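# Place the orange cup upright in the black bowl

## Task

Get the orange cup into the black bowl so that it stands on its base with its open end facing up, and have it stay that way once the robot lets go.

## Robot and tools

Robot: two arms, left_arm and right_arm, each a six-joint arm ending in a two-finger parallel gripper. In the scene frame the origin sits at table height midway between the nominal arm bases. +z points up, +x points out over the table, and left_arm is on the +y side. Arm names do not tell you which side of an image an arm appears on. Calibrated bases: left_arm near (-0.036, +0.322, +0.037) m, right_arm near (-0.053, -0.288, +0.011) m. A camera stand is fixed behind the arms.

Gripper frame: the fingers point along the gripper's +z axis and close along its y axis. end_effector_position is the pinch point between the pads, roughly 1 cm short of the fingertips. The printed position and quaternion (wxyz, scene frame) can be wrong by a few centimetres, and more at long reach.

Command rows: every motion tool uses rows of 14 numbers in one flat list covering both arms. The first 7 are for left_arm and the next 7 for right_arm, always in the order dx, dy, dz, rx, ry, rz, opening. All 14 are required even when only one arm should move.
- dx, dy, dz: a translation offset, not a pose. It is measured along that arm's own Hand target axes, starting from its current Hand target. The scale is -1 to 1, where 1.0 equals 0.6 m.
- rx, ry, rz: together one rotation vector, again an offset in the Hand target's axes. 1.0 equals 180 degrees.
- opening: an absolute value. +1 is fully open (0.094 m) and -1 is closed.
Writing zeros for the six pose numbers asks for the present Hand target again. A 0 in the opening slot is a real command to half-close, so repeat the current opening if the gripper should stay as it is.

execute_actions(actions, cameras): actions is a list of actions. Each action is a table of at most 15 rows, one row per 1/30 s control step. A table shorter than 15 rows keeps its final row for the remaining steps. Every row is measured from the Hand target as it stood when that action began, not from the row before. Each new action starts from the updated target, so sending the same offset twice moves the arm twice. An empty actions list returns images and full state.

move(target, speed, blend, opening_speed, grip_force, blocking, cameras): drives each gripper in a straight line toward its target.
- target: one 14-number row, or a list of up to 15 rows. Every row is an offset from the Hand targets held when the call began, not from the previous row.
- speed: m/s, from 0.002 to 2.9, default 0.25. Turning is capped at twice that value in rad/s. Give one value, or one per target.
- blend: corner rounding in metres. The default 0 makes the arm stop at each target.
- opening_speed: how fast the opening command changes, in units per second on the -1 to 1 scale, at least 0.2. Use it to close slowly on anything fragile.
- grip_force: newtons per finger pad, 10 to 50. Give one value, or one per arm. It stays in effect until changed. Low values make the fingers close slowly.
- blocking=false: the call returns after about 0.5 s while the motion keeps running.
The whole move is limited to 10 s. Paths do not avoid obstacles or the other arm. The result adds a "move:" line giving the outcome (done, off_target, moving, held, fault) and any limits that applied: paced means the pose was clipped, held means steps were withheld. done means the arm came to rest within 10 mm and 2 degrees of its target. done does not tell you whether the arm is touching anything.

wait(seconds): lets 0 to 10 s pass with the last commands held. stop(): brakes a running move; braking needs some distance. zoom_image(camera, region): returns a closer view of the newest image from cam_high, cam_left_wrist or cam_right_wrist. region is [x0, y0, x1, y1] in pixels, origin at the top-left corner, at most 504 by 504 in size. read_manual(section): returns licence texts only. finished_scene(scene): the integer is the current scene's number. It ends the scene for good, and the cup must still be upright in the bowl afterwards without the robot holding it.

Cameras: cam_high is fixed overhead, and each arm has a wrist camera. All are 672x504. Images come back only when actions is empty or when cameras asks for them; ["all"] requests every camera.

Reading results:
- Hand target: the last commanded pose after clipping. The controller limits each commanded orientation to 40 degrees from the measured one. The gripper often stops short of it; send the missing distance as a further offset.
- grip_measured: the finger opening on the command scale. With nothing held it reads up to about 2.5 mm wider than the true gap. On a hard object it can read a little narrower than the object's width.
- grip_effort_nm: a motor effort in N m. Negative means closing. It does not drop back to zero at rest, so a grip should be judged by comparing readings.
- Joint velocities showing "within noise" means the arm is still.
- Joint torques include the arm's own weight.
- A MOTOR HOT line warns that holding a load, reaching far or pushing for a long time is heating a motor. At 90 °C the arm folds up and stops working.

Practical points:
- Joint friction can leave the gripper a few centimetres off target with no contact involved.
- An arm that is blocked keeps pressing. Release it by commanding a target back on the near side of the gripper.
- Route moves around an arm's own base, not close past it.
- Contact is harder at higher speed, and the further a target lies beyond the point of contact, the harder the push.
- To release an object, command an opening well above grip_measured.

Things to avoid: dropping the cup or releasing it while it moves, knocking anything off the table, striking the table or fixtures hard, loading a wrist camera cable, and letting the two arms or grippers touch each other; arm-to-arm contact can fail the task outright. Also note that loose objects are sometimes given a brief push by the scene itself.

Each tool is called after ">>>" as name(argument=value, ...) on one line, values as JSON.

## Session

>>> execute_actions(actions=[], cameras=["cam_high"])

Scene clock: 0.00 s.
left_arm: end_effector_position=(+0.3264, +0.3224, +0.1706) grip_measured=+1.000 grip_effort_nm=n/a end_effector_quat_wxyz=(+0.686, -0.024, +0.727, -0.019) | right_arm: end_effector_position=(+0.3270, -0.2408, +0.1545) grip_measured=+1.000 grip_effort_nm=n/a end_effector_quat_wxyz=(+0.690, -0.047, +0.722, +0.028)
Joint positions: left_arm=[-0.012 1.563 0.133 1.371 -0.013 -0.06 0.094] | right_arm=[0.085 1.588 0.22 1.322 0.029 -0.022 0.094]
Joint velocities: within noise
Joint torques (N m): no reading
Heat: left arm: 30 °C; right arm: 29 °C.
Hand target: left_arm +0.3269, +0.3225, +0.1703; +0.685, -0.023, +0.728, -0.018 | right_arm +0.3274, -0.2408, +0.1539; +0.688, -0.047, +0.723, +0.028
Tool commands: left_gripper/opening=+1.0 right_gripper/opening=+1.0
Images, in order (width x height): cam_high 672x504.

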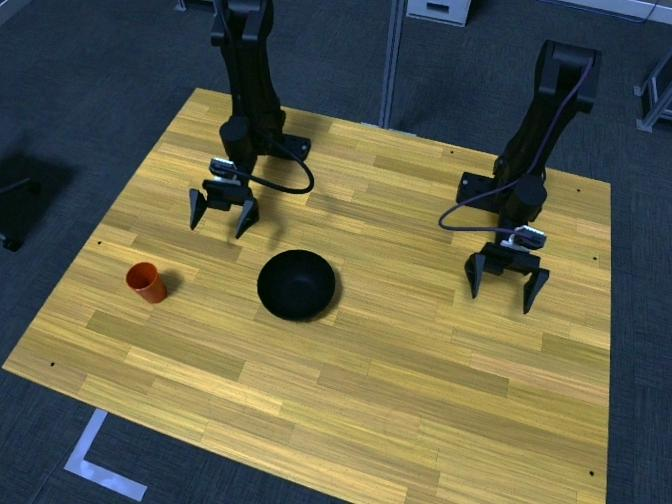

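>>> move(target=[0,0,0,0,0,0,1,-0.016,-0.2208,0.1608,0.0685,0.3162,0.0513,1], speed=0.35, cameras=["cam_right_wrist"])

Scene clock: 20.47 s.
left_arm: end_effector_position=(+0.3264, +0.3224, +0.1706) grip_measured=+1.000 grip_effort_nm=0.00 end_effector_quat_wxyz=(+0.686, -0.024, +0.727, -0.019) | right_arm: end_effector_position=(+0.4359, -0.3589, +0.1642) grip_measured=+1.000 grip_effort_nm=-0.01 end_effector_quat_wxyz=(+0.266, +0.069, +0.961, -0.015)
Joint positions: left_arm=[-0.012 1.563 0.133 1.371 -0.013 -0.06 0.094] | right_arm=[-0.199 1.932 1.701 -0.8 -0.011 -0.004 0.094]
Joint torques (N m): left_arm=[0.03 -5.09 3.79 1.61 -0.01 0.06] | right_arm=[-0.29 -9.85 9.76 1.19 0.1 0.03]
Heat: left arm: 30 °C; right arm: 32 °C.
Hand target: left_arm +0.3269, +0.3225, +0.1703; +0.685, -0.023, +0.728, -0.018 | right_arm +0.4377, -0.3621, +0.1614; +0.258, +0.073, +0.963, -0.019
Off the commanded pose: left_arm 0.001 m, 0 deg | right_arm 0.005 m, 1 deg.
move: done
camera_calibration:
cam_right_wrist: T_world_to_cam=[[-0.0704265, -0.99531, 0.0663131, -0.346047], [-0.967276, 0.0518957, -0.248362, 0.528939], [0.243756, -0.0816343, -0.966395, 0.121922], [0, 0, 0, 1]] pos_world=[0.45754, -0.361921, 0.272141]
Images, in order (width x height): cam_right_wrist 672x504.

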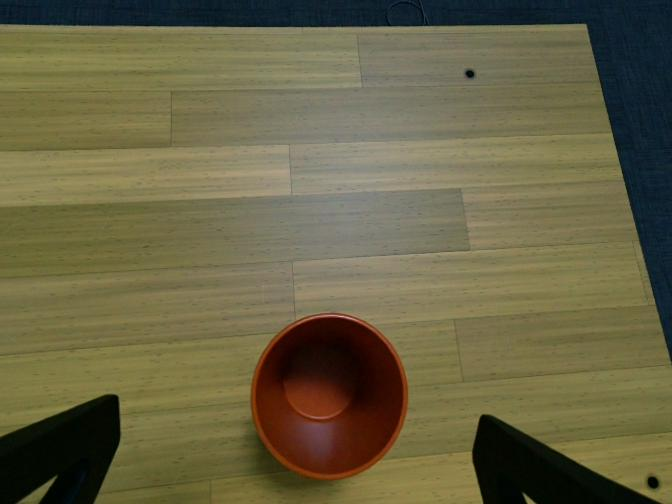

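>>> move(target=[[0,0,0,0,0,0,1,0.0168,-0.0195,0.048,0,0,0,1],[0,0,0,0,0,0,1,0.083,-0.0195,0.1626,0,0,0,1],[0,0,0,0,0,0,1,0.083,-0.0195,0.1626,0,0,0,0.15],[0,0,0,0,0,0,1,0.0057,-0.022,-0.0045,0,0,0,0.15]], speed=[0.2,0.15,0.1,0.15], blend=[0.01,0,0,0], grip_force=[25,25], cameras=["cam_high","cam_right_wrist"])

Scene clock: 40.00 s.
left_arm: end_effector_position=(+0.3264, +0.3224, +0.1706) grip_measured=+1.000 grip_effort_nm=0.00 end_effector_quat_wxyz=(+0.686, -0.024, +0.727, -0.019) | right_arm: end_effector_position=(+0.4309, -0.3730, +0.1463) grip_measured=+0.362 grip_effort_nm=-0.58 end_effector_quat_wxyz=(+0.246, +0.077, +0.966, -0.019)
Joint positions: left_arm=[-0.012 1.563 0.133 1.371 -0.013 -0.06 0.094] | right_arm=[-0.23 1.958 1.686 -0.8 -0.012 -0.019 0.064]
Joint torques (N m): left_arm=[-0.01 -5.22 3.69 1.6 -0.03 0.05] | right_arm=[-0.46 -13.52 9.24 1.18 -0.06 -0.11]
Heat: left arm: 30 °C; right arm: 31 °C.
Hand target: left_arm +0.3269, +0.3225, +0.1703; +0.685, -0.023, +0.728, -0.018 | right_arm +0.4315, -0.3744, +0.1621; +0.258, +0.073, +0.963, -0.019
Off the commanded pose: left_arm 0.001 m, 0 deg | right_arm 0.016 m, 1 deg.
grip_force (N): 25, 25
move: off_target (right_arm); target 3's new opening was sent with right_arm's hand 0.011 m and 1 deg from that target
camera_calibration:
cam_right_wrist: T_world_to_cam=[[-0.0848525, -0.993966, 0.0695031, -0.353076], [-0.975732, 0.068759, -0.207892, 0.524313], [0.201859, -0.0854566, -0.975679, 0.122709], [0, 0, 0, 1]] pos_world=[0.456859, -0.37651, 0.253266]
Images, in order (width x height): cam_high 672x504, cam_right_wrist 672x504.

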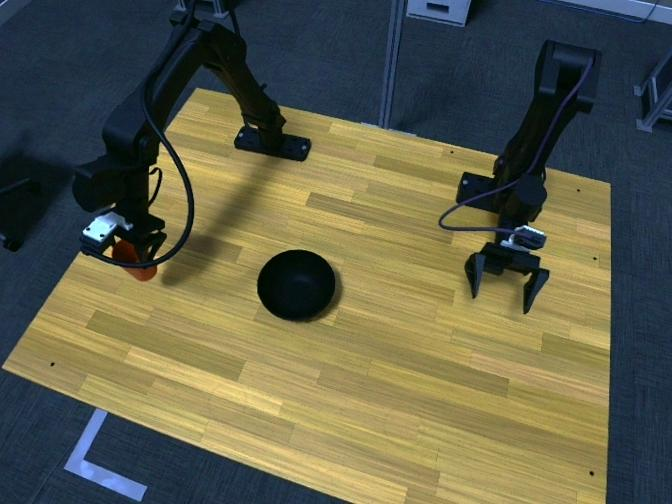

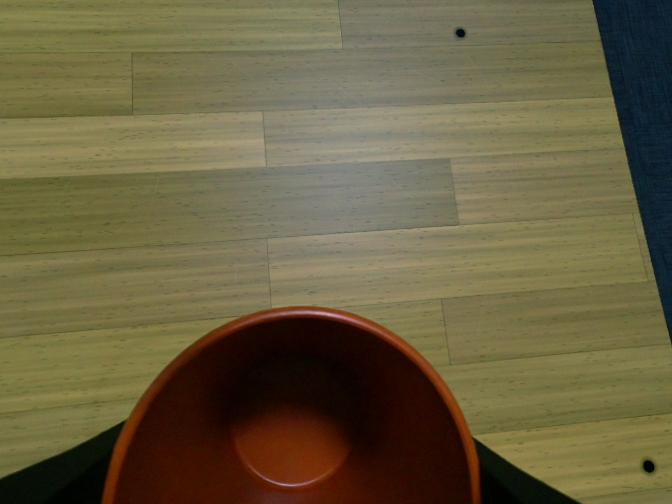

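>>> move(target=[0,0,0,0,0,0,1,0.281,0.406,-0.1737,-0.1056,0,-0.1828,0.15], speed=0.35, cameras=["cam_right_wrist"])

Scene clock: 49.97 s.
left_arm: end_effector_position=(+0.3264, +0.3224, +0.1706) grip_measured=+1.000 grip_effort_nm=0.00 end_effector_quat_wxyz=(+0.686, -0.024, +0.727, -0.019) | right_arm: end_effector_position=(+0.2741, -0.0997, +0.1649) grip_measured=+0.362 grip_effort_nm=-0.58 end_effector_quat_wxyz=(+0.243, -0.253, +0.934, +0.068)
Joint positions: left_arm=[-0.012 1.563 0.133 1.371 -0.013 -0.06 0.094] | right_arm=[0.464 1.507 1.227 -0.78 -0.013 -0.013 0.064]
Joint torques (N m): left_arm=[0.03 -5.11 3.86 1.6 -0.01 0.05] | right_arm=[-0.18 -9.43 5.64 1.39 0.08 0.12]
Heat: left arm: 30 °C; right arm: 30 °C.
Hand target: left_arm +0.3269, +0.3225, +0.1703; +0.685, -0.023, +0.728, -0.018 | right_arm +0.2720, -0.1039, +0.1684; +0.250, -0.245, +0.934, +0.066
Off the commanded pose: left_arm 0.001 m, 0 deg | right_arm 0.006 m, 1 deg.
grip_force (N): 25, 25
move: done
camera_calibration:
cam_right_wrist: T_world_to_cam=[[0.565483, -0.822026, 0.0670966, -0.256648], [-0.795198, -0.564993, -0.2201, 0.245852], [0.218837, 0.0711075, -0.973167, 0.206362], [0, 0, 0, 1]] pos_world=[0.295471, -0.0867407, 0.272157]
Images, in order (width x height): cam_right_wrist 672x504.

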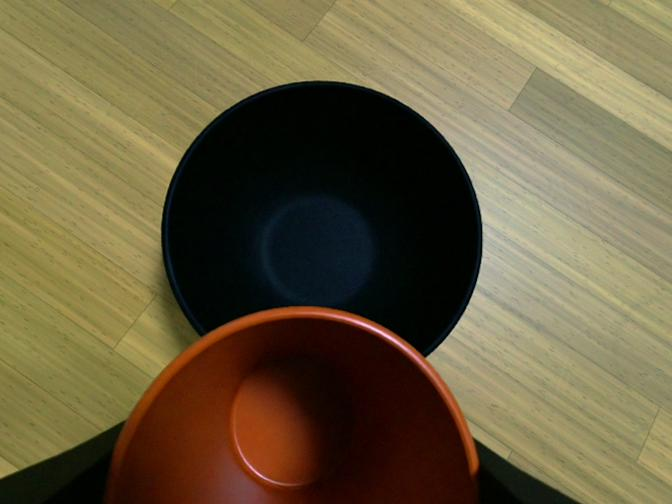

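>>> move(target=[[0,0,0,0,0,0,1,-0.1212,-0.0088,0.0862,0,0,0,0.15],[0,0,0,0,0,0,1,-0.0528,-0.0088,0.2045,0,0,0,0.15]], speed=[0.2,0.13], blend=[0.015,0], cameras=["cam_right_wrist"])

Scene clock: 68.57 s.
left_arm: end_effector_position=(+0.3264, +0.3224, +0.1706) grip_measured=+1.000 grip_effort_nm=0.00 end_effector_quat_wxyz=(+0.686, -0.024, +0.727, -0.019) | right_arm: end_effector_position=(+0.3503, -0.0625, +0.0850) grip_measured=+0.362 grip_effort_nm=-0.58 end_effector_quat_wxyz=(+0.251, -0.247, +0.933, +0.069)
Joint positions: left_arm=[-0.012 1.563 0.133 1.371 -0.013 -0.06 0.094] | right_arm=[0.453 1.868 1.301 -0.477 -0.012 -0.012 0.064]
Joint torques (N m): left_arm=[-0.08 -5.11 3.62 1.62 -0.04 0.05] | right_arm=[-0.49 -9.78 5.81 1.59 0.05 0.02]
Heat: left arm: 30 °C; right arm: 30 °C.
Hand target: left_arm +0.3269, +0.3225, +0.1703; +0.685, -0.023, +0.728, -0.018 | right_arm +0.3520, -0.0648, +0.0779; +0.250, -0.245, +0.934, +0.066
Off the commanded pose: left_arm 0.001 m, 0 deg | right_arm 0.008 m, 0 deg.
grip_force (N): 25, 25
move: done
camera_calibration:
cam_right_wrist: T_world_to_cam=[[0.555256, -0.82884, 0.0686659, -0.26082], [-0.798185, -0.554269, -0.235979, 0.31282], [0.233648, 0.0762207, -0.969329, 0.104114], [0, 0, 0, 1]] pos_world=[0.370184, -0.0507274, 0.192649]
Images, in order (width x height): cam_right_wrist 672x504.

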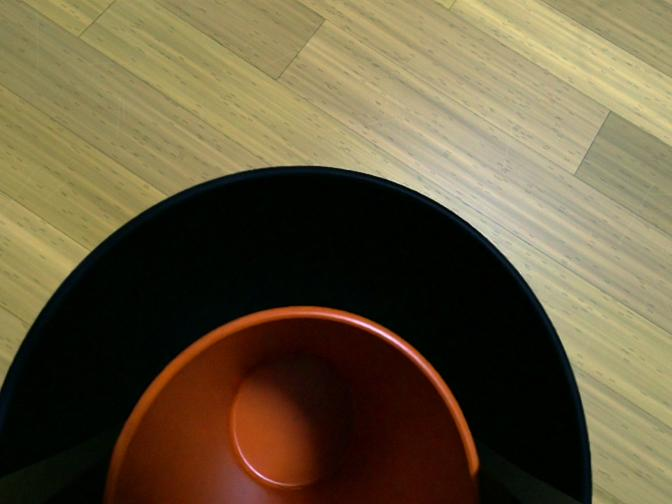

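>>> move(target=[0,0,0,0,0,0,1,0.0147,0.0008,0.0225,0,0,0,0.15], speed=0.06, cameras=["cam_right_wrist"])

Scene clock: 77.40 s.
left_arm: end_effector_position=(+0.3264, +0.3224, +0.1706) grip_measured=+1.000 grip_effort_nm=0.00 end_effector_quat_wxyz=(+0.686, -0.024, +0.727, -0.019) | right_arm: end_effector_position=(+0.3508, -0.0622, +0.0727) grip_measured=+0.362 grip_effort_nm=-0.58 end_effector_quat_wxyz=(+0.256, -0.247, +0.932, +0.070)
Joint positions: left_arm=[-0.012 1.563 0.133 1.371 -0.013 -0.06 0.094] | right_arm=[0.453 1.88 1.261 -0.415 -0.012 -0.012 0.064]
Joint torques (N m): left_arm=[0.06 -5.04 3.63 1.61 0 0.02] | right_arm=[-0.31 -9.32 5.42 1.59 0.05 0.02]
Heat: left arm: 30 °C; right arm: 31 °C.
Hand target: left_arm +0.3269, +0.3225, +0.1703; +0.685, -0.023, +0.728, -0.018 | right_arm +0.3510, -0.0648, +0.0619; +0.250, -0.245, +0.934, +0.066
Off the commanded pose: left_arm 0.001 m, 0 deg | right_arm 0.011 m, 1 deg.
grip_force (N): 25, 25
move: off_target (right_arm)
camera_calibration:
cam_right_wrist: T_world_to_cam=[[0.554699, -0.829148, 0.0694487, -0.259885], [-0.796258, -0.553202, -0.244828, 0.310487], [0.241417, 0.0805066, -0.967076, 0.0894244], [0, 0, 0, 1]] pos_world=[0.369798, -0.0509201, 0.180545]
Images, in order (width x height): cam_right_wrist 672x504.

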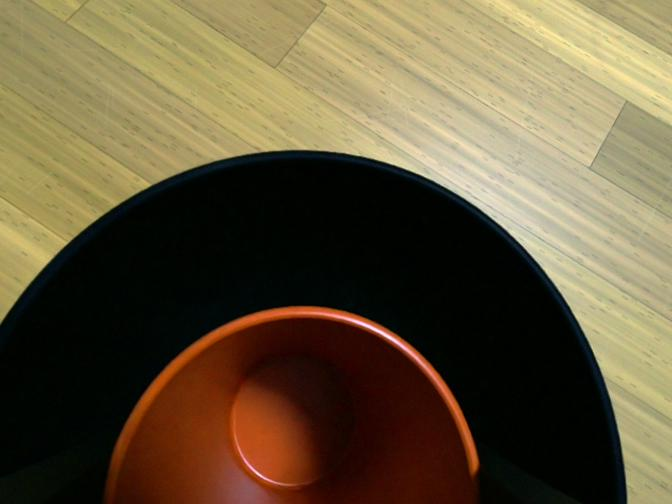

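>>> move(target=[0,0,0,0,0,0,1,0.0107,0.0002,0.0112,0,0,0,0.15], speed=0.06, cameras=["cam_right_wrist"])

Scene clock: 83.43 s.
left_arm: end_effector_position=(+0.3264, +0.3224, +0.1706) grip_measured=+1.000 grip_effort_nm=0.00 end_effector_quat_wxyz=(+0.686, -0.024, +0.727, -0.019) | right_arm: end_effector_position=(+0.3526, -0.0613, +0.0696) grip_measured=+0.362 grip_effort_nm=-0.58 end_effector_quat_wxyz=(+0.266, -0.246, +0.929, +0.072)
Joint positions: left_arm=[-0.012 1.563 0.133 1.371 -0.013 -0.06 0.094] | right_arm=[0.453 1.88 1.236 -0.369 -0.012 -0.012 0.064]
Joint torques (N m): left_arm=[-0.05 -5.07 3.74 1.61 -0.03 0.04] | right_arm=[-0.31 -8.83 4.94 1.51 0.06 0.01]
Heat: left arm: 30 °C; right arm: 31 °C.
Hand target: left_arm +0.3269, +0.3225, +0.1703; +0.685, -0.023, +0.728, -0.018 | right_arm +0.3489, -0.0659, +0.0528; +0.250, -0.245, +0.934, +0.066
Off the commanded pose: left_arm 0.001 m, 0 deg | right_arm 0.018 m, 2 deg.
grip_force (N): 25, 25
move: off_target (right_arm)
camera_calibration:
cam_right_wrist: T_world_to_cam=[[0.553188, -0.829976, 0.0715816, -0.259591], [-0.791677, -0.55051, -0.264926, 0.311741], [0.259289, 0.0898845, -0.961608, 0.0797267], [0, 0, 0, 1]] pos_world=[0.369728, -0.0510039, 0.177836]
Images, in order (width x height): cam_right_wrist 672x504.

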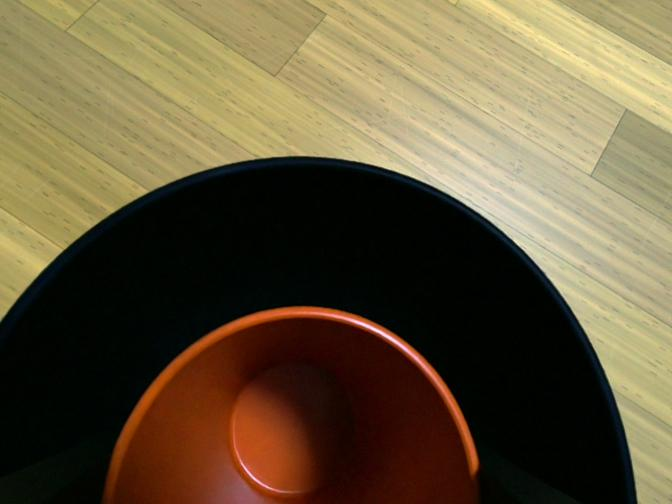

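>>> move(target=[[0,0,0,0,0,0,1,0,0,0,0,0,0,0.8],[0,0,0,0,0,0,1,0,0,-0.23,0,0,0,0.8]], speed=[0.1,0.18], opening_speed=0.5, cameras=["cam_high","cam_right_wrist"])

Scene clock: 93.33 s.
left_arm: end_effector_position=(+0.3264, +0.3224, +0.1706) grip_measured=+1.000 grip_effort_nm=0.00 end_effector_quat_wxyz=(+0.686, -0.024, +0.727, -0.019) | right_arm: end_effector_position=(+0.2874, -0.0971, +0.1612) grip_measured=+0.798 grip_effort_nm=0.08 end_effector_quat_wxyz=(+0.243, -0.248, +0.936, +0.067)
Joint positions: left_arm=[-0.012 1.563 0.133 1.371 -0.013 -0.06 0.094] | right_arm=[0.453 1.558 1.263 -0.767 -0.012 -0.012 0.084]
Joint torques (N m): left_arm=[0.03 -5 3.64 1.6 -0.02 0.04] | right_arm=[-0.66 -8.96 9.21 1.16 0.03 0]
Heat: left arm: 30 °C; right arm: 31 °C.
Hand target: left_arm +0.3269, +0.3225, +0.1703; +0.685, -0.023, +0.728, -0.018 | right_arm +0.2889, -0.0998, +0.1724; +0.250, -0.245, +0.934, +0.066
Off the commanded pose: left_arm 0.001 m, 0 deg | right_arm 0.012 m, 1 deg.
grip_force (N): 25, 25
move: off_target (right_arm)
camera_calibration:
cam_right_wrist: T_world_to_cam=[[0.556197, -0.828317, 0.0673506, -0.259785], [-0.801901, -0.556199, -0.21817, 0.259412], [0.218174, 0.067337, -0.973584, 0.199639], [0, 0, 0, 1]] pos_world=[0.308958, -0.0843424, 0.268458]
Images, in order (width x height): cam_high 672x504, cam_right_wrist 672x504.

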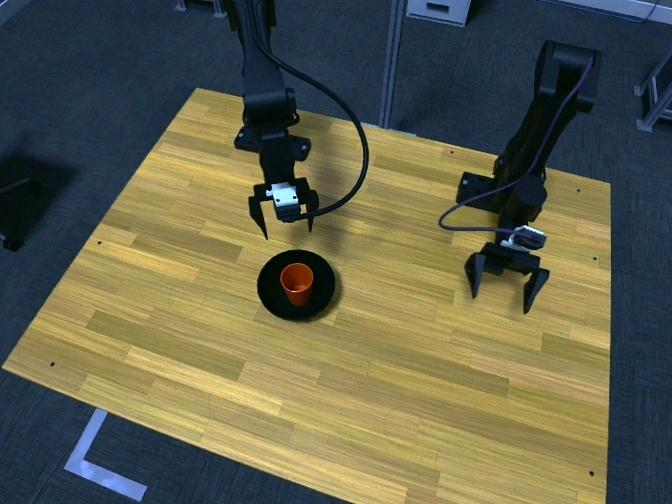

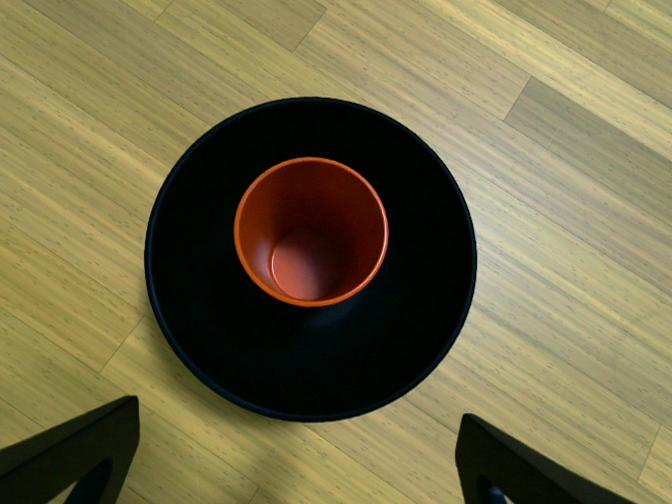

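>>> finished_scene(scene=3)

The scene is finished: the task was done.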